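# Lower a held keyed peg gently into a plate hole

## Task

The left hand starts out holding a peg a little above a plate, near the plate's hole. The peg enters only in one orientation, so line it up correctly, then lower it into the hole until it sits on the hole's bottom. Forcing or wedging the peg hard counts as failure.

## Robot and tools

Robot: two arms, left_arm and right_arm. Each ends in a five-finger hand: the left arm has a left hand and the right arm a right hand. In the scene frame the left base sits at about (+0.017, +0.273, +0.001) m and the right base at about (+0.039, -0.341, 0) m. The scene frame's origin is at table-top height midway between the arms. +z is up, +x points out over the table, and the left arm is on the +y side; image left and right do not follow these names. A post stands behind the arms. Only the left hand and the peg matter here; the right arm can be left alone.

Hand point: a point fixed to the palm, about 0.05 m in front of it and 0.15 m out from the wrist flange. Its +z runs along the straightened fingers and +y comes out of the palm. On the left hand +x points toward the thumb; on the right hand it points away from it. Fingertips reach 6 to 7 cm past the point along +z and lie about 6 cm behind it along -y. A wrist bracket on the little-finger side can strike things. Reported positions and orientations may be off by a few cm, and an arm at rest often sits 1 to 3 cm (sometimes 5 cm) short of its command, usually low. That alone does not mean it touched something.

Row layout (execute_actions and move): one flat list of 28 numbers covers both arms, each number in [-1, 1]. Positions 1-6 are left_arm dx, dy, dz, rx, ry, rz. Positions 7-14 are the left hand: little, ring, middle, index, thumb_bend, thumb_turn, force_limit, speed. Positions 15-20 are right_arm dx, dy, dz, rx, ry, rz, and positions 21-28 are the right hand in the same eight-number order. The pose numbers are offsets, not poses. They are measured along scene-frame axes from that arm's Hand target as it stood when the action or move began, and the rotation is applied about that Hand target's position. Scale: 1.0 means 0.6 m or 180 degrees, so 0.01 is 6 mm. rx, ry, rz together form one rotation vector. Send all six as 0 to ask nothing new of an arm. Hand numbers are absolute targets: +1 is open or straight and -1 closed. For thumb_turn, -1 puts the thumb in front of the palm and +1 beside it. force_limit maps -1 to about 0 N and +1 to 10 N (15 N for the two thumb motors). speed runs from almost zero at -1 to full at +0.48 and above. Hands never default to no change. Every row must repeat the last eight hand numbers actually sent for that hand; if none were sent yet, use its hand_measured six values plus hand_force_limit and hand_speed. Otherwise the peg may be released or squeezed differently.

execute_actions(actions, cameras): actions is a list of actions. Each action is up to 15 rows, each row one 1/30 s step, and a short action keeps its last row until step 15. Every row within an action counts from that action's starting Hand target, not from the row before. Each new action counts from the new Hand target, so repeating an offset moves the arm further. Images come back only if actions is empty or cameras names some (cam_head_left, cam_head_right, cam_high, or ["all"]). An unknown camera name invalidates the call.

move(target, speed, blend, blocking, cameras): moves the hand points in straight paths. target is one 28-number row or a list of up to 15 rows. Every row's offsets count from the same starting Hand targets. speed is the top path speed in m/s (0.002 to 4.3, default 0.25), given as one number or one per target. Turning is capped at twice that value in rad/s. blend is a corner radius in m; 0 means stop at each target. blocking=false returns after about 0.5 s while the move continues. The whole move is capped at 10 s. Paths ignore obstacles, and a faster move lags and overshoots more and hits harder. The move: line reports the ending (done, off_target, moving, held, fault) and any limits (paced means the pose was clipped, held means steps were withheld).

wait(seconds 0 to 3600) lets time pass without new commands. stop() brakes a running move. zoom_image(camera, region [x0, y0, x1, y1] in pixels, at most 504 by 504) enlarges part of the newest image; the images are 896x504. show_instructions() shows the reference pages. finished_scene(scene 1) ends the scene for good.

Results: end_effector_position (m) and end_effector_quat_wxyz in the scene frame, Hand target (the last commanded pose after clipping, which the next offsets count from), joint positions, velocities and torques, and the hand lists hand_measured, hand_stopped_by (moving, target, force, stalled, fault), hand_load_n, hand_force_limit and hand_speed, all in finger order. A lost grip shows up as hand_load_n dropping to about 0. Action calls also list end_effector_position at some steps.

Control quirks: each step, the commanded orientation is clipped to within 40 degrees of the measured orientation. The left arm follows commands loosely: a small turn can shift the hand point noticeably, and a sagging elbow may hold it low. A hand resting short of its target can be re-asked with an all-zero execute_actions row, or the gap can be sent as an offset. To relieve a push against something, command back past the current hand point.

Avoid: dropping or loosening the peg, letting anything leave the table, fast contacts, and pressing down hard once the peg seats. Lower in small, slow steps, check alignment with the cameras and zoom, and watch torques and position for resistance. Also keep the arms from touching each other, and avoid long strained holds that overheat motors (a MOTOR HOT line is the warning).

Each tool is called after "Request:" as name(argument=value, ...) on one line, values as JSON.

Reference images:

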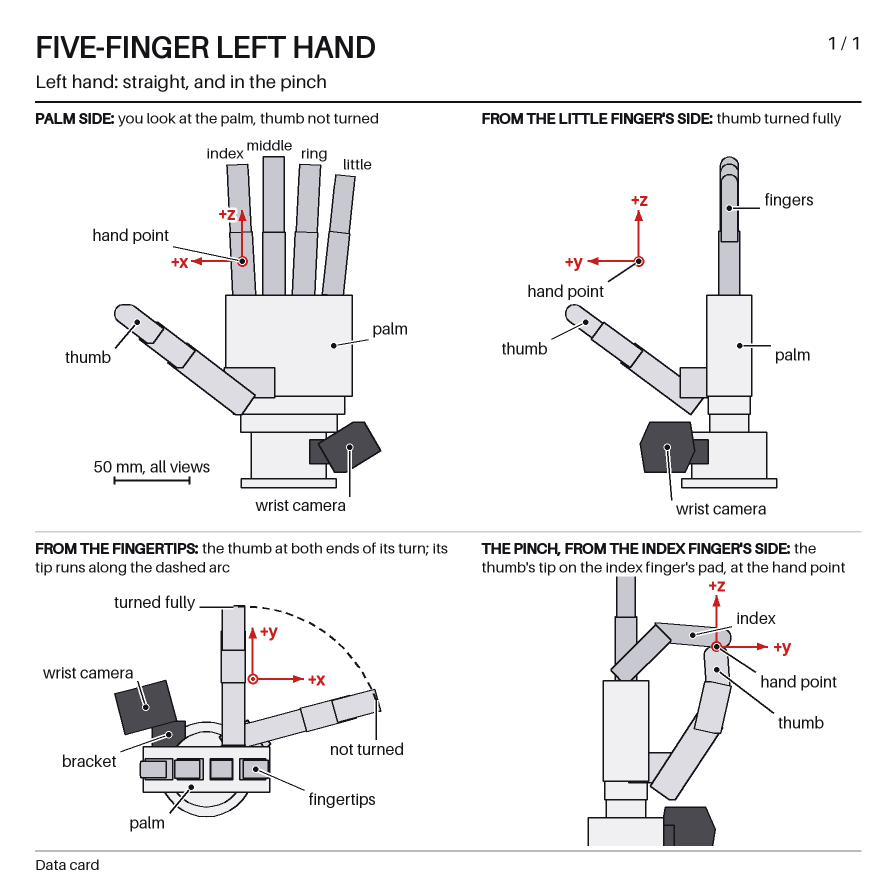

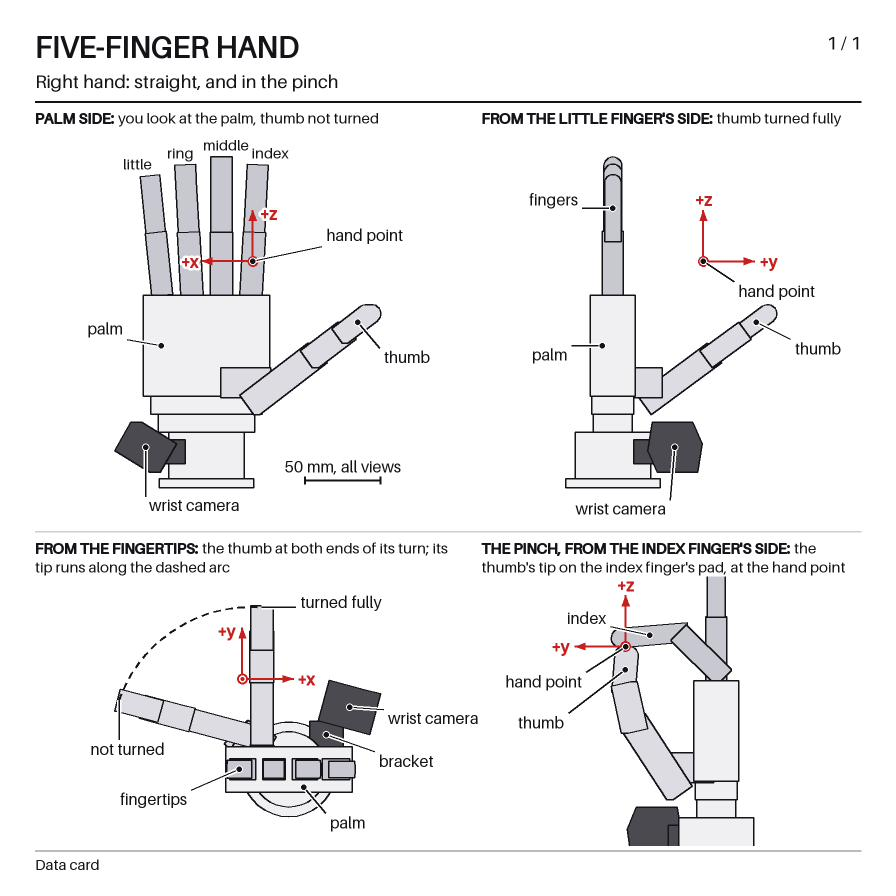

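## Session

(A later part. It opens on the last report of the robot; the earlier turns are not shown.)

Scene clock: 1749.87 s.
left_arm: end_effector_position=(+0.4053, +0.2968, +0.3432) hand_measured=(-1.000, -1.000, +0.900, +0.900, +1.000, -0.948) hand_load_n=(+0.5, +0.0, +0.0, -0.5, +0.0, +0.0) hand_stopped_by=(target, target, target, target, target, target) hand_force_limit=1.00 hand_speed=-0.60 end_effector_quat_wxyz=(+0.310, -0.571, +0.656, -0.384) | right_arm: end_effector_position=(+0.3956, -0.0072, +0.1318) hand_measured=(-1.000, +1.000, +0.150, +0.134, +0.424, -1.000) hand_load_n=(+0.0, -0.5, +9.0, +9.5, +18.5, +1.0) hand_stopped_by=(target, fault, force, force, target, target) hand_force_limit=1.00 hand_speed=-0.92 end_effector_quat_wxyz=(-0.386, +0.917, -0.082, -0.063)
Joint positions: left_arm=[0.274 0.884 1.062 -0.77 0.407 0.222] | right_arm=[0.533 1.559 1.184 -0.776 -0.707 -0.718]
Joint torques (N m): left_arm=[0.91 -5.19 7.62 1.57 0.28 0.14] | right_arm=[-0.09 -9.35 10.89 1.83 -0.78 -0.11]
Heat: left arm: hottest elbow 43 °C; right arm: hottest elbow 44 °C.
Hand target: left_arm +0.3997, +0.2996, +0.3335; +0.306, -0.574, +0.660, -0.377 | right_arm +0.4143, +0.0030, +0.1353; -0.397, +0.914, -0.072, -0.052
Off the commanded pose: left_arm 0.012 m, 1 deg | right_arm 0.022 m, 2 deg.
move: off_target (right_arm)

Request:
move(target=[[0,0,0,0,0,0,-1.0,-1.0,0.9,0.9,1.0,-0.948,1.0,-0.6,0.004,-0.002,-0.012,0.0,0.0,0,-1,-1,0.1,0.1,0.42,-1,1.0,-0.92]], speed=0.04, cameras=["all"])

Request:
zoom_image(camera="cam_head_left", region=[415, 255, 455, 310])

Request:
zoom_image(camera="cam_head_right", region=[415, 255, 455, 310])

Request:
zoom_image(camera="cam_high", region=[500, 210, 540, 255])

Scene clock: 1753.80 s.
left_arm: end_effector_position=(+0.4053, +0.2968, +0.3432) hand_measured=(-1.000, -1.000, +0.900, +0.900, +1.000, -0.948) hand_load_n=(+0.0, +0.0, +0.0, +0.0, +0.0, +0.0) hand_stopped_by=(target, target, target, target, target, target) hand_force_limit=1.00 hand_speed=-0.60 end_effector_quat_wxyz=(+0.310, -0.571, +0.656, -0.384) | right_arm: end_effector_position=(+0.3965, -0.0072, +0.1289) hand_measured=(-1.000, +1.000, +0.150, +0.134, +0.424, -1.000) hand_load_n=(+0.0, +0.0, +8.5, +10.0, +18.0, +1.5) hand_stopped_by=(target, fault, force, force, target, target) hand_force_limit=1.00 hand_speed=-0.92 end_effector_quat_wxyz=(-0.387, +0.916, -0.083, -0.067)
Joint positions: left_arm=[0.274 0.884 1.062 -0.77 0.407 0.222] | right_arm=[0.529 1.567 1.184 -0.774 -0.714 -0.718]
Joint torques (N m): left_arm=[0.91 -5.13 7.62 1.57 0.28 0.14] | right_arm=[-0.21 -9.23 10.39 2.3 -0.62 -0.16]
Heat: left arm: hottest elbow 43 °C; right arm: hottest elbow 44 °C.
Hand target: left_arm +0.3997, +0.2996, +0.3335; +0.306, -0.574, +0.660, -0.377 | right_arm +0.4168, +0.0016, +0.1281; -0.397, +0.914, -0.072, -0.052
Off the commanded pose: left_arm 0.012 m, 1 deg | right_arm 0.022 m, 2 deg.
move: off_target (right_arm)

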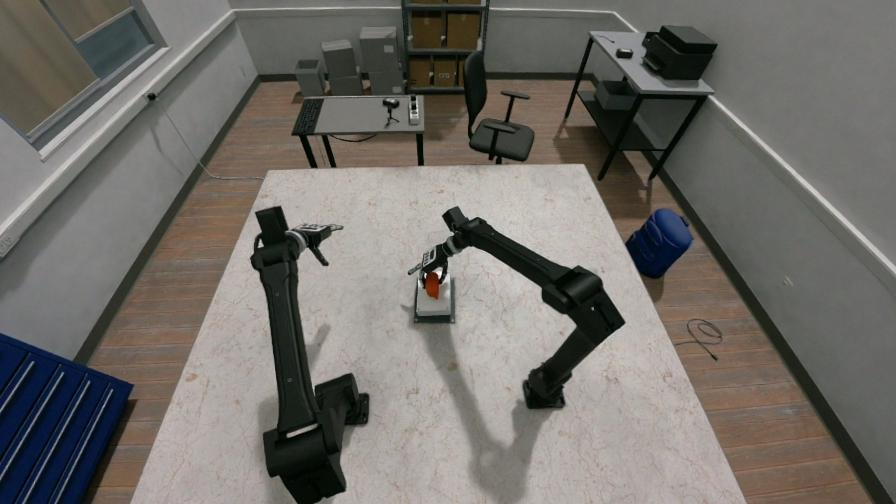

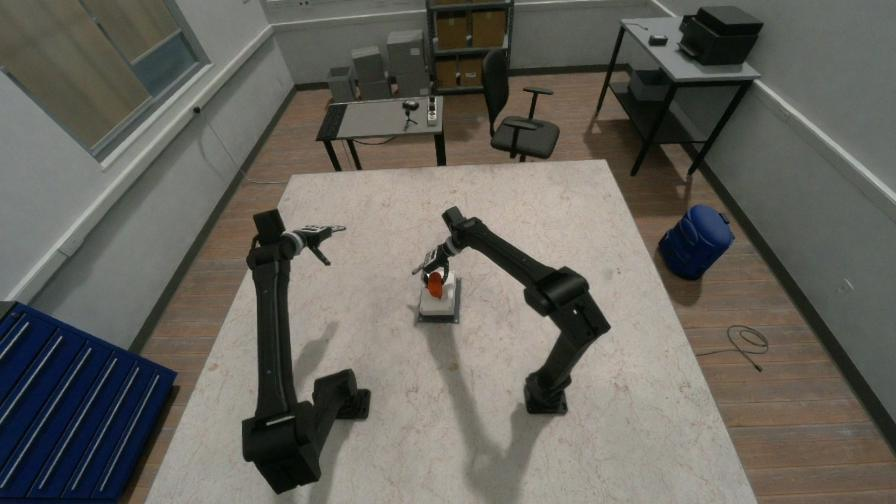

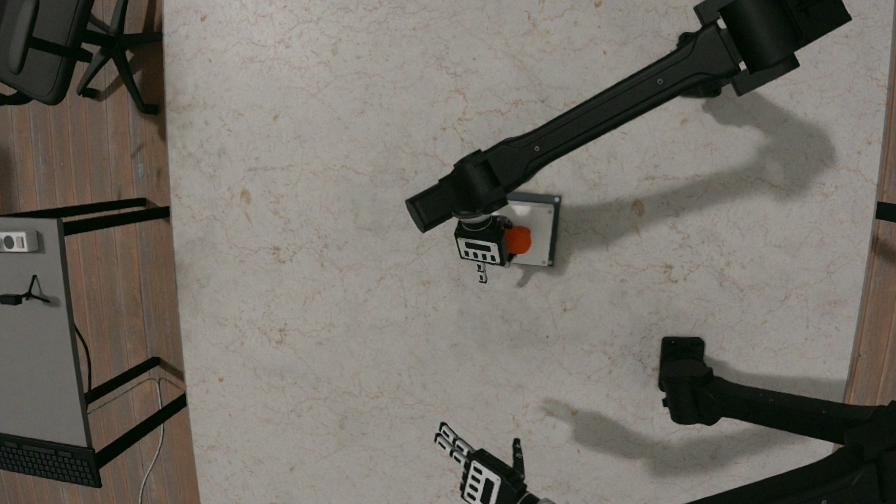

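Scaled by 9.164 from the camera's image (finer frame: 1280x720).

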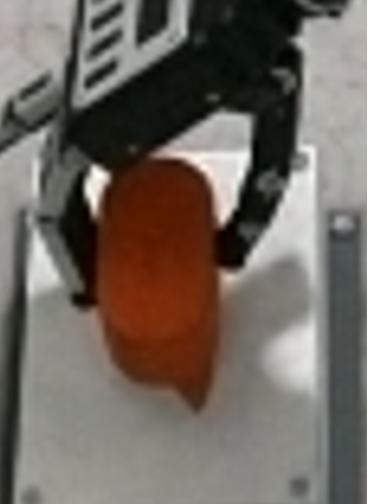

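Scaled by 9.164 from the camera's image (finer frame: 1280x720).

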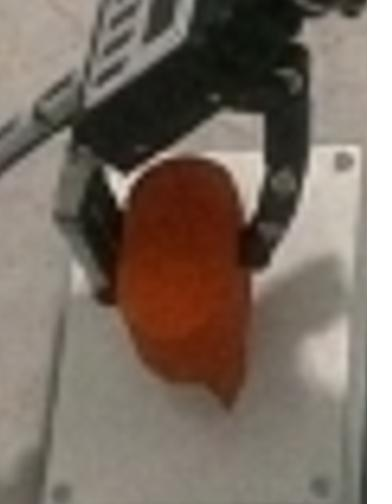

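Scaled by 11.200 from the camera's image (finer frame: 1280x720).

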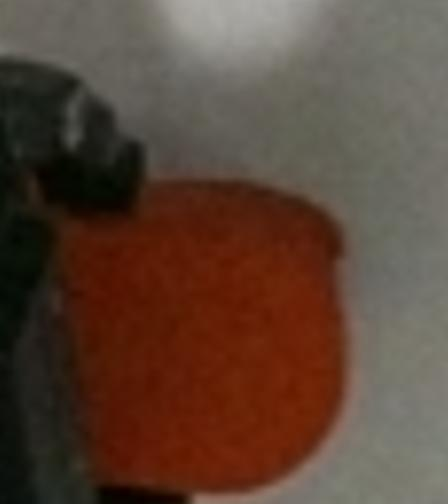

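Request:
move(target=[[0,0,0,0,0,0,-1.0,-1.0,0.9,0.9,1.0,-0.948,1.0,-0.6,0.001,-0.001,-0.012,0.0,0.0,0,-1,-1,0.1,0.1,0.42,-1,1.0,-0.92]], speed=0.04)

Request:
move(target=[[0,0,0,0,0,0,-1.0,-1.0,0.9,0.9,1.0,-0.948,1.0,-0.6,0.001,-0.001,-0.010,0.0,0.0,0,-1,-1,0.1,0.1,0.42,-1,1.0,-0.92]], speed=0.04)

Scene clock: 1757.83 s.
left_arm: end_effector_position=(+0.4053, +0.2968, +0.3432) hand_measured=(-1.000, -1.000, +0.900, +0.900, +1.000, -0.948) hand_load_n=(+0.0, +0.0, +0.0, +0.0, +0.0, +0.0) hand_stopped_by=(target, target, target, target, target, target) hand_force_limit=1.00 hand_speed=-0.60 end_effector_quat_wxyz=(+0.310, -0.571, +0.656, -0.384) | right_arm: end_effector_position=(+0.3990, -0.0070, +0.1174) hand_measured=(-1.000, +1.000, +0.150, +0.134, +0.424, -1.000) hand_load_n=(+0.0, +0.0, +8.0, +9.5, +18.5, +1.5) hand_stopped_by=(target, fault, force, force, target, target) hand_force_limit=1.00 hand_speed=-0.92 end_effector_quat_wxyz=(-0.382, +0.917, -0.087, -0.072)
Joint positions: left_arm=[0.274 0.884 1.062 -0.77 0.407 0.222] | right_arm=[0.528 1.592 1.184 -0.765 -0.713 -0.718]
Joint torques (N m): left_arm=[0.91 -5.19 7.62 1.57 0.28 0.14] | right_arm=[-0.21 -10.87 9.66 2.59 -0.68 -0.17]
Heat: left arm: hottest elbow 43 °C; right arm: hottest elbow 44 °C.
Hand target: left_arm +0.3997, +0.2996, +0.3335; +0.306, -0.574, +0.660, -0.377 | right_arm +0.4173, +0.0010, +0.1208; -0.397, +0.914, -0.072, -0.052
Off the commanded pose: left_arm 0.012 m, 1 deg | right_arm 0.020 m, 3 deg.
move: off_target (right_arm)

Scene clock: 1758.33 s.
left_arm: end_effector_position=(+0.4053, +0.2968, +0.3432) hand_measured=(-1.000, -1.000, +0.900, +0.900, +1.000, -0.948) hand_load_n=(+0.0, +0.0, +0.0, +0.0, +0.0, +0.0) hand_stopped_by=(target, target, target, target, target, target) hand_force_limit=1.00 hand_speed=-0.60 end_effector_quat_wxyz=(+0.310, -0.571, +0.656, -0.384) | right_arm: end_effector_position=(+0.3997, -0.0065, +0.1176) hand_measured=(-1.000, +1.000, +0.150, +0.134, +0.424, -1.000) hand_load_n=(+0.0, -0.5, +7.0, +9.5, +19.0, +2.0) hand_stopped_by=(target, fault, force, force, target, target) hand_force_limit=1.00 hand_speed=-0.92 end_effector_quat_wxyz=(-0.383, +0.917, -0.086, -0.071)
Joint positions: left_arm=[0.274 0.884 1.062 -0.77 0.407 0.222] | right_arm=[0.528 1.592 1.184 -0.761 -0.713 -0.718]
Joint torques (N m): left_arm=[0.91 -5.19 7.62 1.57 0.28 0.14] | right_arm=[-0.38 -10.4 9.1 3.02 -0.69 -0.19]
Heat: left arm: hottest elbow 43 °C; right arm: hottest elbow 44 °C.
Hand target: left_arm +0.3997, +0.2996, +0.3335; +0.306, -0.574, +0.660, -0.377 | right_arm +0.4179, +0.0005, +0.1150; -0.397, +0.914, -0.072, -0.052
Off the commanded pose: left_arm 0.012 m, 1 deg | right_arm 0.020 m, 3 deg.
move: off_target (right_arm)

Request:
wait(seconds=0.2, cameras=["all"])

Request:
zoom_image(camera="cam_head_left", region=[415, 255, 455, 310])

Request:
zoom_image(camera="cam_head_right", region=[415, 255, 455, 310])

Request:
zoom_image(camera="cam_high", region=[500, 210, 540, 255])

Scene clock: 1761.73 s.
left_arm: end_effector_position=(+0.4053, +0.2968, +0.3432) hand_measured=(-1.000, -1.000, +0.900, +0.900, +1.000, -0.948) hand_load_n=(+0.0, +0.0, +0.0, +0.0, -0.5, +0.0) hand_stopped_by=(target, target, target, target, target, target) hand_force_limit=1.00 hand_speed=-0.60 end_effector_quat_wxyz=(+0.310, -0.571, +0.656, -0.384) | right_arm: end_effector_position=(+0.3997, -0.0065, +0.1176) hand_measured=(-1.000, +1.000, +0.150, +0.134, +0.424, -1.000) hand_load_n=(+0.0, +0.0, +7.5, +9.5, +18.5, +2.0) hand_stopped_by=(target, fault, force, force, target, target) hand_force_limit=1.00 hand_speed=-0.92 end_effector_quat_wxyz=(-0.383, +0.917, -0.086, -0.071)
Joint positions: left_arm=[0.274 0.884 1.062 -0.77 0.407 0.222] | right_arm=[0.528 1.592 1.184 -0.761 -0.713 -0.718]
Joint torques (N m): left_arm=[0.97 -5.13 7.62 1.57 0.28 0.14] | right_arm=[-0.26 -10.34 9.07 3.04 -0.69 -0.19]
Heat: left arm: hottest elbow 43 °C; right arm: hottest elbow 44 °C.
Hand target: left_arm +0.3997, +0.2996, +0.3335; +0.306, -0.574, +0.660, -0.377 | right_arm +0.4179, +0.0005, +0.1150; -0.397, +0.914, -0.072, -0.052
Off the commanded pose: left_arm 0.012 m, 1 deg | right_arm 0.020 m, 3 deg.
wait: 0.20 s; at rest from the start

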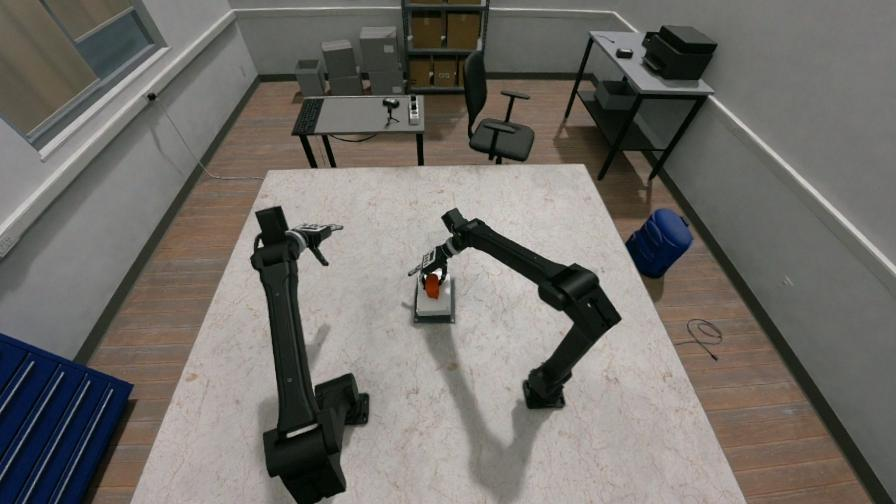

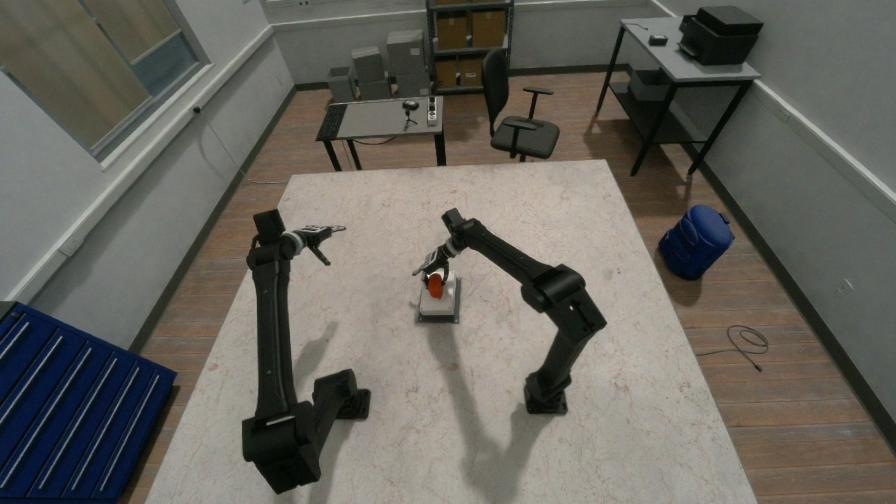

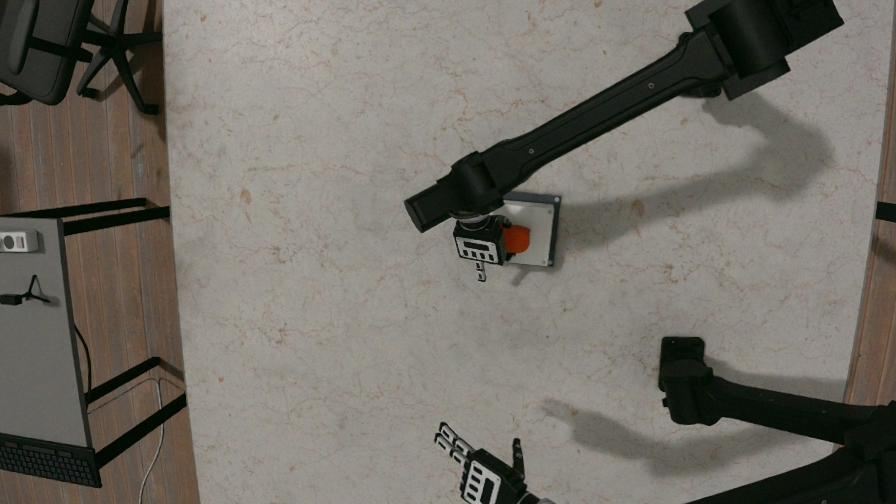

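Scaled by 9.164 from the camera's image (finer frame: 1280x720).

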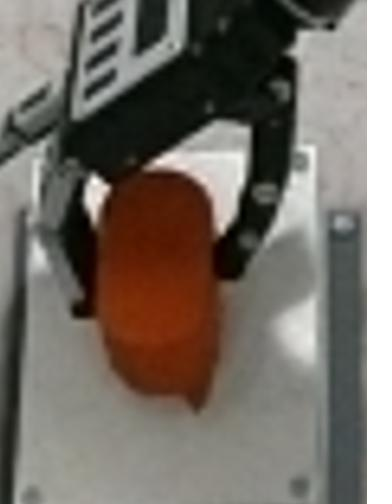

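Scaled by 9.164 from the camera's image (finer frame: 1280x720).

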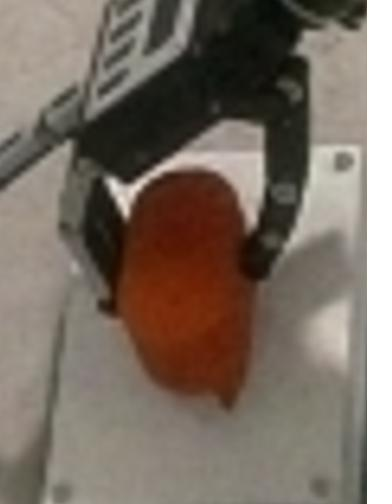

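Scaled by 11.200 from the camera's image (finer frame: 1280x720).

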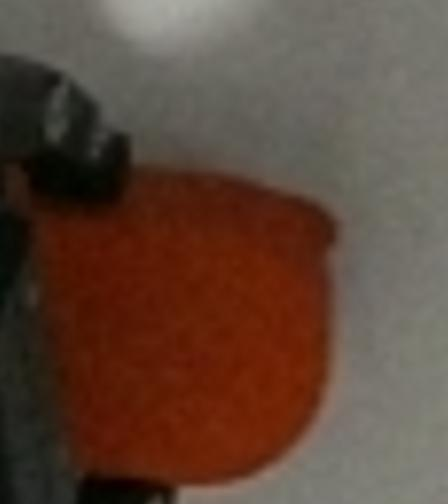

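Request:
move(target=[[0,0,0,0,0,0,-1.0,-1.0,0.9,0.9,1.0,-0.948,1.0,-0.6,-0.003,-0.002,-0.010,0.0,0.0,0,-1,-1,0.1,0.1,0.42,-1,1.0,-0.92]], speed=0.04)

Request:
wait(seconds=0.5)

Scene clock: 1765.93 s.
left_arm: end_effector_position=(+0.4053, +0.2968, +0.3432) hand_measured=(-1.000, -1.000, +0.900, +0.900, +1.000, -0.948) hand_load_n=(+0.0, +0.0, +0.0, +0.0, +0.0, +0.0) hand_stopped_by=(target, target, target, target, target, target) hand_force_limit=1.00 hand_speed=-0.60 end_effector_quat_wxyz=(+0.310, -0.571, +0.656, -0.384) | right_arm: end_effector_position=(+0.4000, -0.0059, +0.1155) hand_measured=(-1.000, +1.000, +0.150, +0.134, +0.424, -1.000) hand_load_n=(+0.0, +0.0, +6.5, +9.5, +18.5, +3.5) hand_stopped_by=(target, fault, force, force, target, target) hand_force_limit=1.00 hand_speed=-0.92 end_effector_quat_wxyz=(-0.386, +0.916, -0.085, -0.069)
Joint positions: left_arm=[0.274 0.884 1.062 -0.77 0.407 0.222] | right_arm=[0.528 1.592 1.177 -0.746 -0.716 -0.718]
Joint torques (N m): left_arm=[0.91 -5.19 7.62 1.57 0.28 0.14] | right_arm=[-0.38 -10.17 8.55 3.1 -0.6 -0.19]
Heat: left arm: hottest elbow 43 °C; right arm: hottest elbow 43 °C.
Hand target: left_arm +0.3997, +0.2996, +0.3335; +0.306, -0.574, +0.660, -0.377 | right_arm +0.4162, -0.0006, +0.1091; -0.397, +0.914, -0.072, -0.052
Off the commanded pose: left_arm 0.012 m, 1 deg | right_arm 0.018 m, 3 deg.
move: off_target (right_arm)

Scene clock: 1766.43 s.
left_arm: end_effector_position=(+0.4053, +0.2968, +0.3432) hand_measured=(-1.000, -1.000, +0.900, +0.900, +1.000, -0.948) hand_load_n=(+0.0, +0.0, +0.0, +0.0, +0.0, +0.0) hand_stopped_by=(target, target, target, target, target, target) hand_force_limit=1.00 hand_speed=-0.60 end_effector_quat_wxyz=(+0.310, -0.571, +0.656, -0.384) | right_arm: end_effector_position=(+0.4000, -0.0059, +0.1155) hand_measured=(-1.000, +1.000, +0.150, +0.134, +0.424, -1.000) hand_load_n=(+0.0, +0.0, +6.5, +9.5, +18.5, +3.5) hand_stopped_by=(target, fault, force, force, target, target) hand_force_limit=1.00 hand_speed=-0.92 end_effector_quat_wxyz=(-0.386, +0.916, -0.085, -0.069)
Joint positions: left_arm=[0.274 0.884 1.062 -0.77 0.407 0.222] | right_arm=[0.528 1.592 1.177 -0.746 -0.716 -0.718]
Joint torques (N m): left_arm=[0.91 -5.13 7.62 1.57 0.28 0.14] | right_arm=[-0.32 -10.17 8.53 3.12 -0.6 -0.19]
Heat: left arm: hottest elbow 43 °C; right arm: hottest elbow 43 °C.
Hand target: left_arm +0.3997, +0.2996, +0.3335; +0.306, -0.574, +0.660, -0.377 | right_arm +0.4162, -0.0006, +0.1091; -0.397, +0.914, -0.072, -0.052
Off the commanded pose: left_arm 0.012 m, 1 deg | right_arm 0.018 m, 3 deg.
wait: 0.50 s; at rest by 0.17 s

Request:
move(target=[[0,0,0,0,0,0,-1.0,-1.0,0.9,0.9,1.0,-0.948,1.0,-0.6,-0.008,-0.003,-0.006,0.0,0.0,0,-1,-1,0.1,0.1,0.42,-1,1.0,-0.92]], speed=0.04, cameras=["all"])

Request:
zoom_image(camera="cam_head_left", region=[415, 255, 455, 310])

Request:
zoom_image(camera="cam_head_right", region=[415, 255, 455, 310])

Request:
zoom_image(camera="cam_high", region=[500, 210, 540, 255])

Scene clock: 1770.83 s.
left_arm: end_effector_position=(+0.4053, +0.2968, +0.3432) hand_measured=(-1.000, -1.000, +0.900, +0.900, +1.000, -0.948) hand_load_n=(+0.0, +0.0, +0.0, +0.0, +0.0, +0.0) hand_stopped_by=(target, target, target, target, target, target) hand_force_limit=1.00 hand_speed=-0.60 end_effector_quat_wxyz=(+0.310, -0.571, +0.656, -0.384) | right_arm: end_effector_position=(+0.3992, -0.0066, +0.1101) hand_measured=(-1.000, +1.000, +0.150, +0.134, +0.424, -1.000) hand_load_n=(+0.0, +0.0, +7.5, +10.0, +18.0, +3.5) hand_stopped_by=(target, fault, force, force, target, target) hand_force_limit=1.00 hand_speed=-0.92 end_effector_quat_wxyz=(-0.387, +0.916, -0.084, -0.067)
Joint positions: left_arm=[0.274 0.884 1.062 -0.77 0.407 0.222] | right_arm=[0.527 1.593 1.162 -0.726 -0.715 -0.719]
Joint torques (N m): left_arm=[0.91 -5.19 7.62 1.57 0.28 0.14] | right_arm=[-0.21 -10.75 8.13 2.86 -0.59 -0.17]
Heat: left arm: hottest elbow 43 °C; right arm: hottest elbow 44 °C.
Hand target: left_arm +0.3997, +0.2996, +0.3335; +0.306, -0.574, +0.660, -0.377 | right_arm +0.4114, -0.0024, +0.1054; -0.397, +0.914, -0.072, -0.052
Off the commanded pose: left_arm 0.012 m, 1 deg | right_arm 0.014 m, 2 deg.
move: off_target (right_arm)

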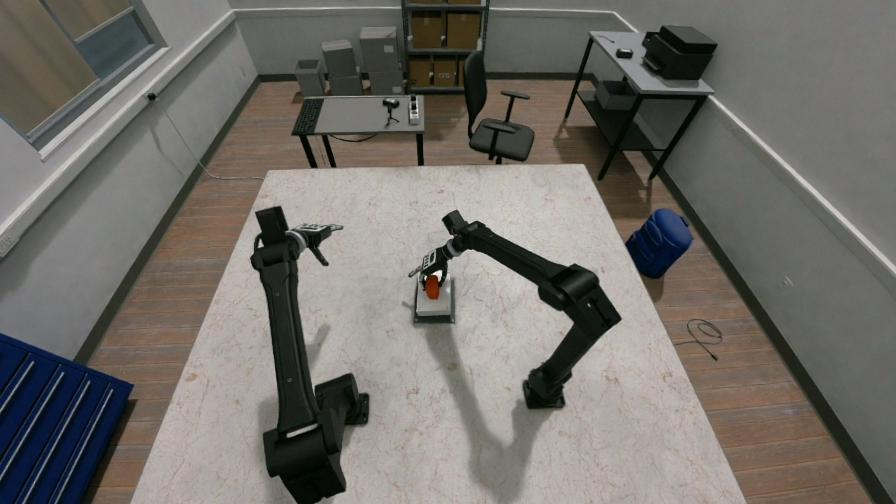

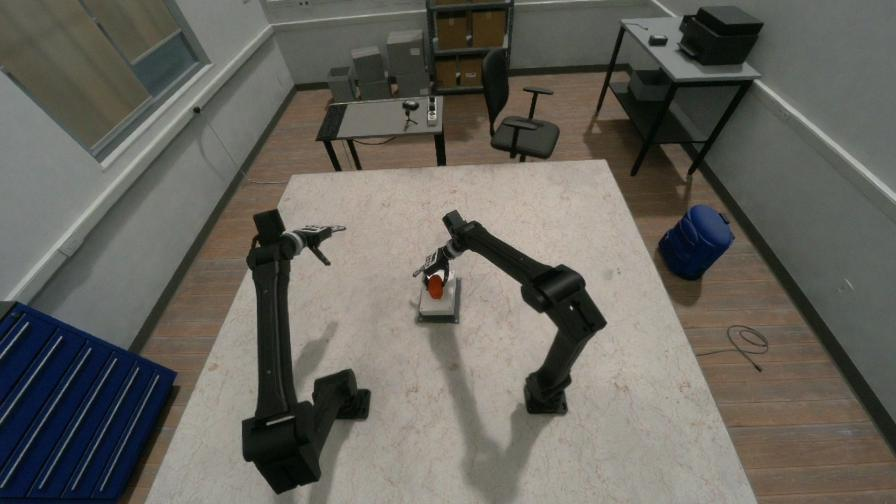

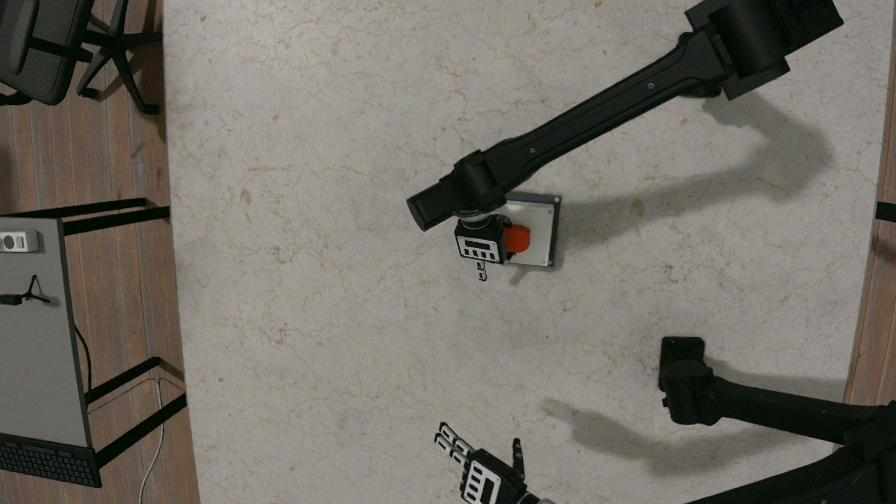

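Scaled by 9.164 from the camera's image (finer frame: 1280x720).

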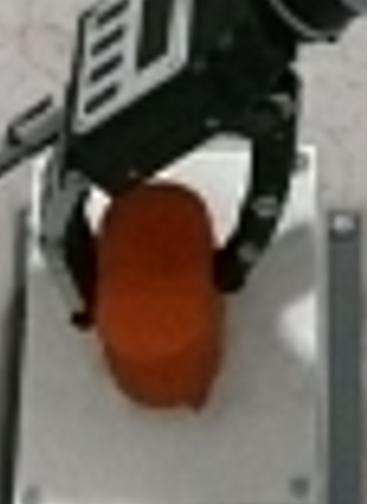

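Scaled by 9.164 from the camera's image (finer frame: 1280x720).

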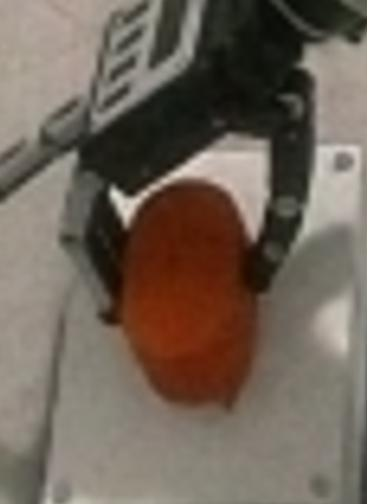

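Scaled by 11.200 from the camera's image (finer frame: 1280x720).

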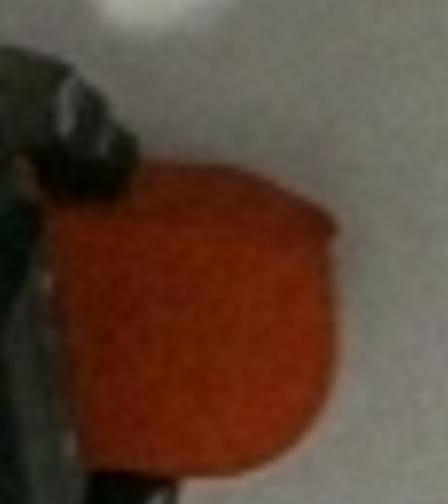

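Request:
move(target=[[0,0,0,0,0,0,-1.0,-1.0,0.9,0.9,1.0,-0.948,1.0,-0.6,-0.005,-0.002,-0.005,0.0,0.0,0,-1,-1,0.1,0.1,0.42,-1,1.0,-0.92]], speed=0.03)

Scene clock: 1774.97 s.
left_arm: end_effector_position=(+0.4053, +0.2968, +0.3432) hand_measured=(-1.000, -1.000, +0.900, +0.900, +1.000, -0.948) hand_load_n=(+0.5, +0.0, +0.0, +0.0, +0.0, +0.0) hand_stopped_by=(target, target, target, target, target, target) hand_force_limit=1.00 hand_speed=-0.60 end_effector_quat_wxyz=(+0.310, -0.571, +0.656, -0.384) | right_arm: end_effector_position=(+0.3991, -0.0065, +0.1093) hand_measured=(-1.000, +1.000, +0.150, +0.134, +0.424, -1.000) hand_load_n=(+0.0, -0.5, +6.5, +9.0, +18.5, +3.0) hand_stopped_by=(target, fault, force, force, target, target) hand_force_limit=1.00 hand_speed=-0.92 end_effector_quat_wxyz=(-0.390, +0.915, -0.084, -0.067)
Joint positions: left_arm=[0.274 0.884 1.062 -0.77 0.407 0.222] | right_arm=[0.526 1.592 1.157 -0.718 -0.719 -0.717]
Joint torques (N m): left_arm=[0.91 -5.19 7.62 1.57 0.28 0.14] | right_arm=[-0.03 -11.16 7.53 2.89 -0.43 -0.18]
Heat: left arm: hottest elbow 43 °C; right arm: hottest elbow 43 °C.
Hand target: left_arm +0.3997, +0.2996, +0.3335; +0.306, -0.574, +0.660, -0.377 | right_arm +0.4084, -0.0036, +0.1024; -0.397, +0.914, -0.072, -0.052
Off the commanded pose: left_arm 0.012 m, 1 deg | right_arm 0.012 m, 2 deg.
move: off_target (right_arm)

Request:
move(target=[[0,0,0,0,0,0,-1.0,-1.0,0.9,0.9,1.0,-0.948,1.0,-0.6,-0.003,-0.002,-0.007,0.0,0.0,0,-1,-1,0.1,0.1,0.42,-1,1.0,-0.92]], speed=0.03, cameras=["all"])

Request:
zoom_image(camera="cam_head_left", region=[425, 280, 447, 305])

Request:
zoom_image(camera="cam_head_right", region=[428, 280, 450, 305])

Request:
zoom_image(camera="cam_high", region=[500, 210, 540, 255])

Scene clock: 1779.77 s.
left_arm: end_effector_position=(+0.4053, +0.2968, +0.3432) hand_measured=(-1.000, -1.000, +0.900, +0.900, +1.000, -0.948) hand_load_n=(+0.0, +0.0, +0.0, -0.5, +0.0, +0.0) hand_stopped_by=(target, target, target, target, target, target) hand_force_limit=1.00 hand_speed=-0.60 end_effector_quat_wxyz=(+0.310, -0.571, +0.656, -0.384) | right_arm: end_effector_position=(+0.3990, -0.0068, +0.1091) hand_measured=(-1.000, +1.000, +0.150, +0.134, +0.424, -1.000) hand_load_n=(+0.0, +0.0, +6.5, +9.5, +18.0, +3.0) hand_stopped_by=(target, fault, force, force, target, target) hand_force_limit=1.00 hand_speed=-0.92 end_effector_quat_wxyz=(-0.393, +0.914, -0.084, -0.064)
Joint positions: left_arm=[0.274 0.884 1.062 -0.77 0.407 0.222] | right_arm=[0.525 1.587 1.149 -0.704 -0.721 -0.714]
Joint torques (N m): left_arm=[0.91 -5.19 7.62 1.57 0.28 0.14] | right_arm=[0.03 -10.34 7.3 2.84 -0.39 -0.21]
Heat: left arm: hottest elbow 43 °C; right arm: hottest elbow 43 °C.
Hand target: left_arm +0.3997, +0.2996, +0.3335; +0.306, -0.574, +0.660, -0.377 | right_arm +0.4066, -0.0049, +0.0982; -0.397, +0.914, -0.072, -0.052
Off the commanded pose: left_arm 0.012 m, 1 deg | right_arm 0.013 m, 2 deg.
move: off_target (right_arm)

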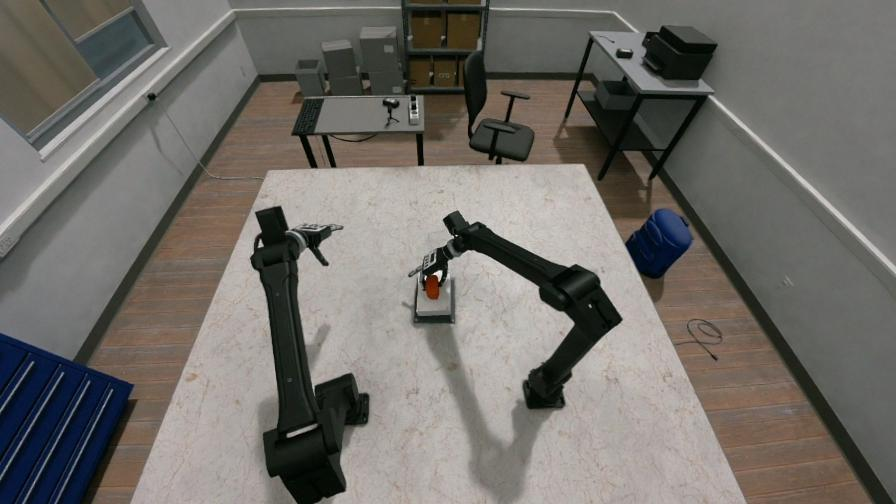

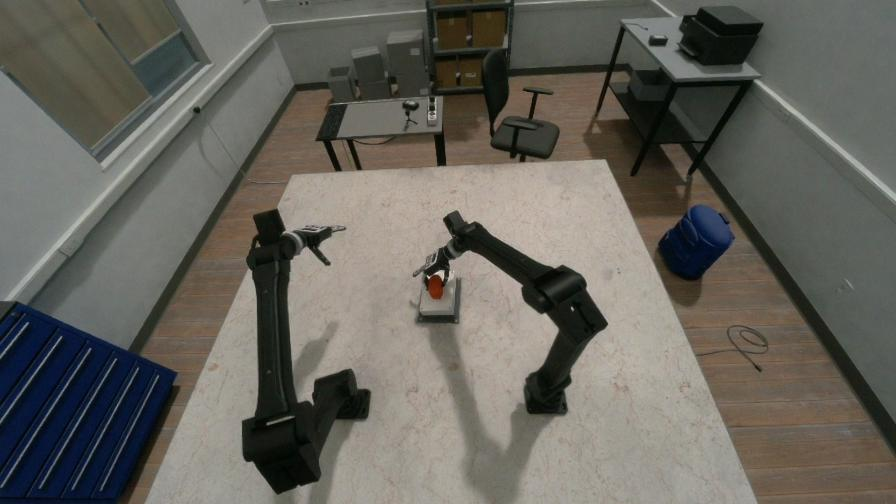

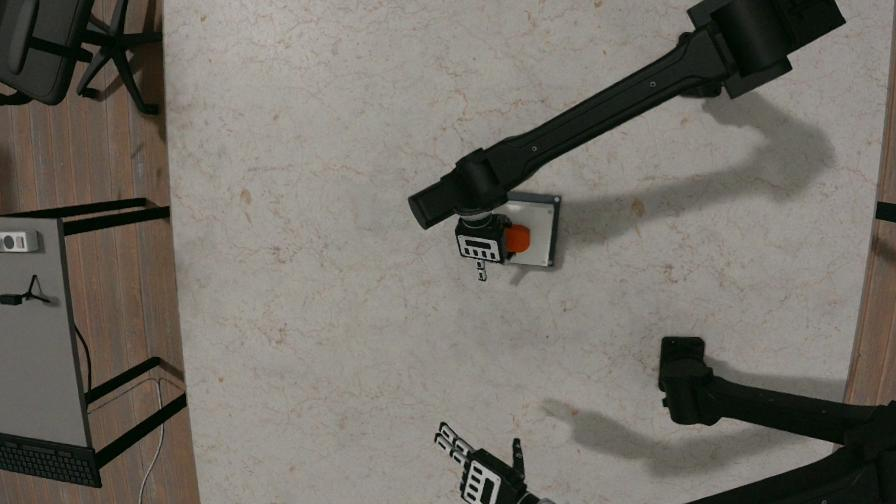

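Scaled by 20.160 from the camera's image (finer frame: 1280x720).

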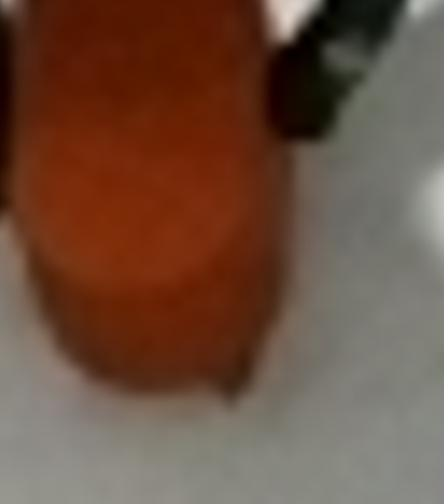

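Scaled by 20.160 from the camera's image (finer frame: 1280x720).

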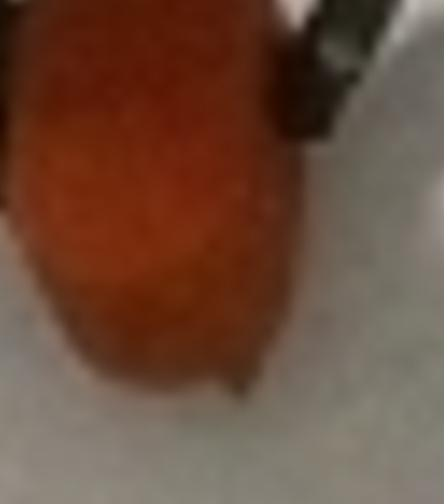

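Scaled by 11.200 from the camera's image (finer frame: 1280x720).

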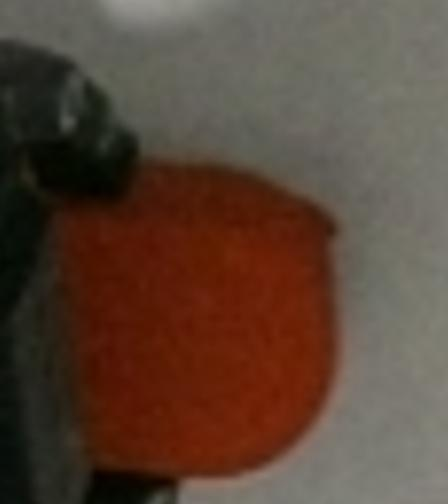

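Request:
move(target=[[0,0,0,0,0,0,-1.0,-1.0,0.9,0.9,1.0,-0.948,1.0,-0.6,-0.012,0.002,0.01,0.0,-0.006,0,-1,-1,0.1,0.1,0.42,-1,1.0,-0.92],[0,0,0,0,0,0,-1.0,-1.0,0.9,0.9,1.0,-0.948,1.0,-0.6,-0.012,0.002,-0.004,0.0,-0.006,0,-1,-1,0.1,0.1,0.42,-1,1.0,-0.92]], speed=0.04, cameras=["all"])

Request:
zoom_image(camera="cam_head_left", region=[425, 280, 447, 305])

Request:
zoom_image(camera="cam_high", region=[500, 210, 540, 255])

Scene clock: 1790.33 s.
left_arm: end_effector_position=(+0.4053, +0.2968, +0.3432) hand_measured=(-1.000, -1.000, +0.900, +0.900, +1.000, -0.948) hand_load_n=(+0.0, +0.0, +0.0, +0.0, +0.0, +0.0) hand_stopped_by=(target, target, target, target, target, target) hand_force_limit=1.00 hand_speed=-0.60 end_effector_quat_wxyz=(+0.310, -0.571, +0.656, -0.384) | right_arm: end_effector_position=(+0.3987, -0.0073, +0.1089) hand_measured=(-1.000, +1.000, +0.150, +0.134, +0.424, -1.000) hand_load_n=(+0.0, +0.0, +7.5, +10.0, +16.5, +1.5) hand_stopped_by=(target, fault, force, force, target, target) hand_force_limit=1.00 hand_speed=-0.92 end_effector_quat_wxyz=(-0.400, +0.911, -0.082, -0.050)
Joint positions: left_arm=[0.274 0.884 1.062 -0.77 0.407 0.222] | right_arm=[0.525 1.567 1.12 -0.66 -0.716 -0.705]
Joint torques (N m): left_arm=[0.91 -5.19 7.62 1.58 0.28 0.14] | right_arm=[1.03 -10.34 6.95 2.54 -0.05 -0.21]
Heat: left arm: hottest elbow 43 °C; right arm: hottest elbow 43 °C.
Hand target: left_arm +0.3997, +0.2996, +0.3335; +0.306, -0.574, +0.660, -0.377 | right_arm +0.3995, -0.0037, +0.0958; -0.398, +0.914, -0.068, -0.043
Off the commanded pose: left_arm 0.012 m, 1 deg | right_arm 0.014 m, 2 deg.
move: off_target (right_arm)

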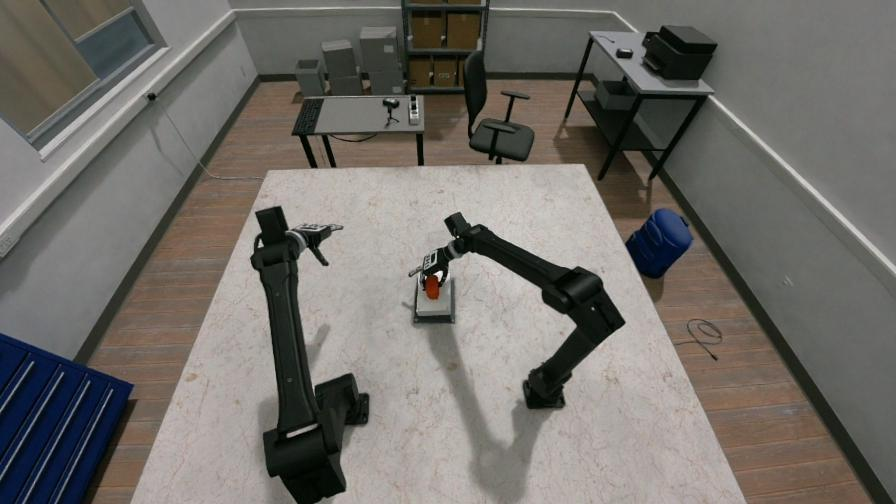

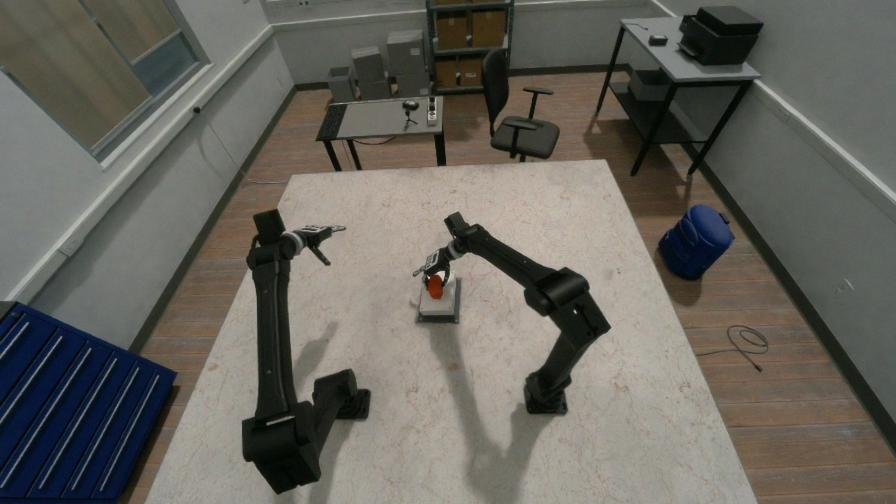

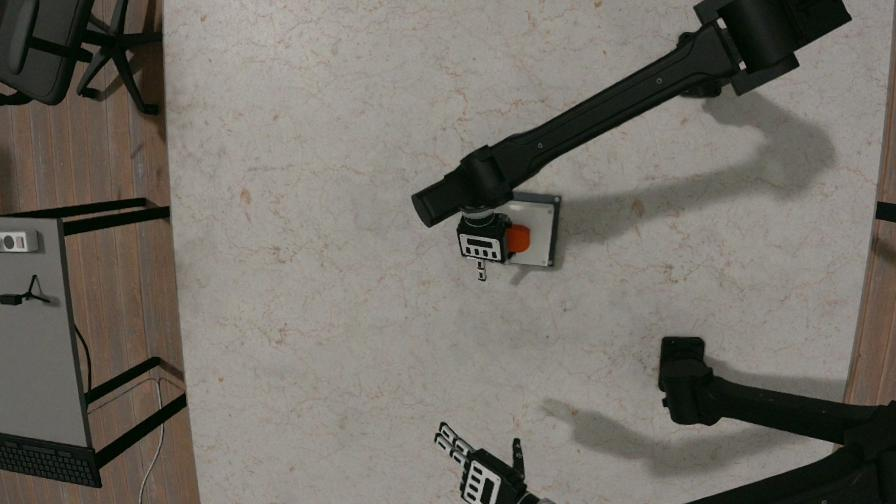

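Scaled by 20.160 from the camera's image (finer frame: 1280x720).

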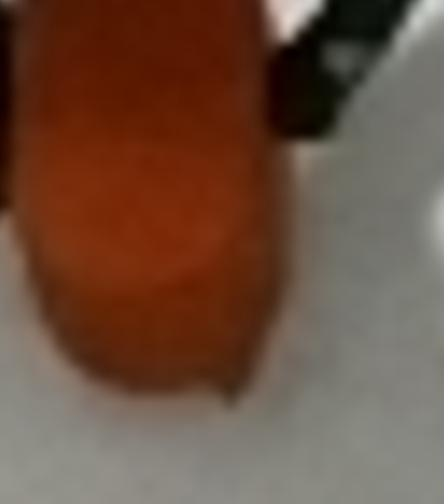

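Scaled by 11.200 from the camera's image (finer frame: 1280x720).

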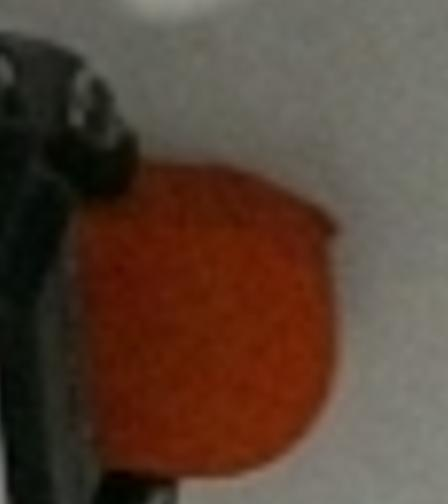

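Request:
move(target=[[0,0,0,0,0,0,-1.0,-1.0,0.9,0.9,1.0,-0.948,1.0,-0.6,0.0,0.0,0.034,0.0,0,0,-1,-1,0.1,0.1,0.42,-1,1.0,-0.92]], speed=0.04)

Scene clock: 1794.60 s.
left_arm: end_effector_position=(+0.4053, +0.2968, +0.3432) hand_measured=(-1.000, -1.000, +0.900, +0.900, +1.000, -0.948) hand_load_n=(+0.0, +0.0, +0.0, +0.0, +0.0, +0.0) hand_stopped_by=(target, target, target, target, target, target) hand_force_limit=1.00 hand_speed=-0.60 end_effector_quat_wxyz=(+0.310, -0.571, +0.656, -0.384) | right_arm: end_effector_position=(+0.3984, -0.0077, +0.1093) hand_measured=(-1.000, +1.000, +0.150, +0.134, +0.424, -1.000) hand_load_n=(+0.0, +0.0, +8.5, +10.5, +16.5, +1.0) hand_stopped_by=(target, fault, force, force, target, target) hand_force_limit=1.00 hand_speed=-0.92 end_effector_quat_wxyz=(-0.399, +0.912, -0.082, -0.050)
Joint positions: left_arm=[0.274 0.884 1.062 -0.77 0.407 0.222] | right_arm=[0.525 1.566 1.12 -0.663 -0.714 -0.705]
Joint torques (N m): left_arm=[0.91 -5.19 7.62 1.57 0.28 0.14] | right_arm=[1.03 -12.16 8.99 0.25 -0.1 -0.2]
Heat: left arm: hottest elbow 43 °C; right arm: hottest elbow 43 °C.
Hand target: left_arm +0.3997, +0.2996, +0.3335; +0.306, -0.574, +0.660, -0.377 | right_arm +0.3995, -0.0037, +0.1163; -0.398, +0.914, -0.068, -0.043
Off the commanded pose: left_arm 0.012 m, 1 deg | right_arm 0.008 m, 2 deg.
move: done


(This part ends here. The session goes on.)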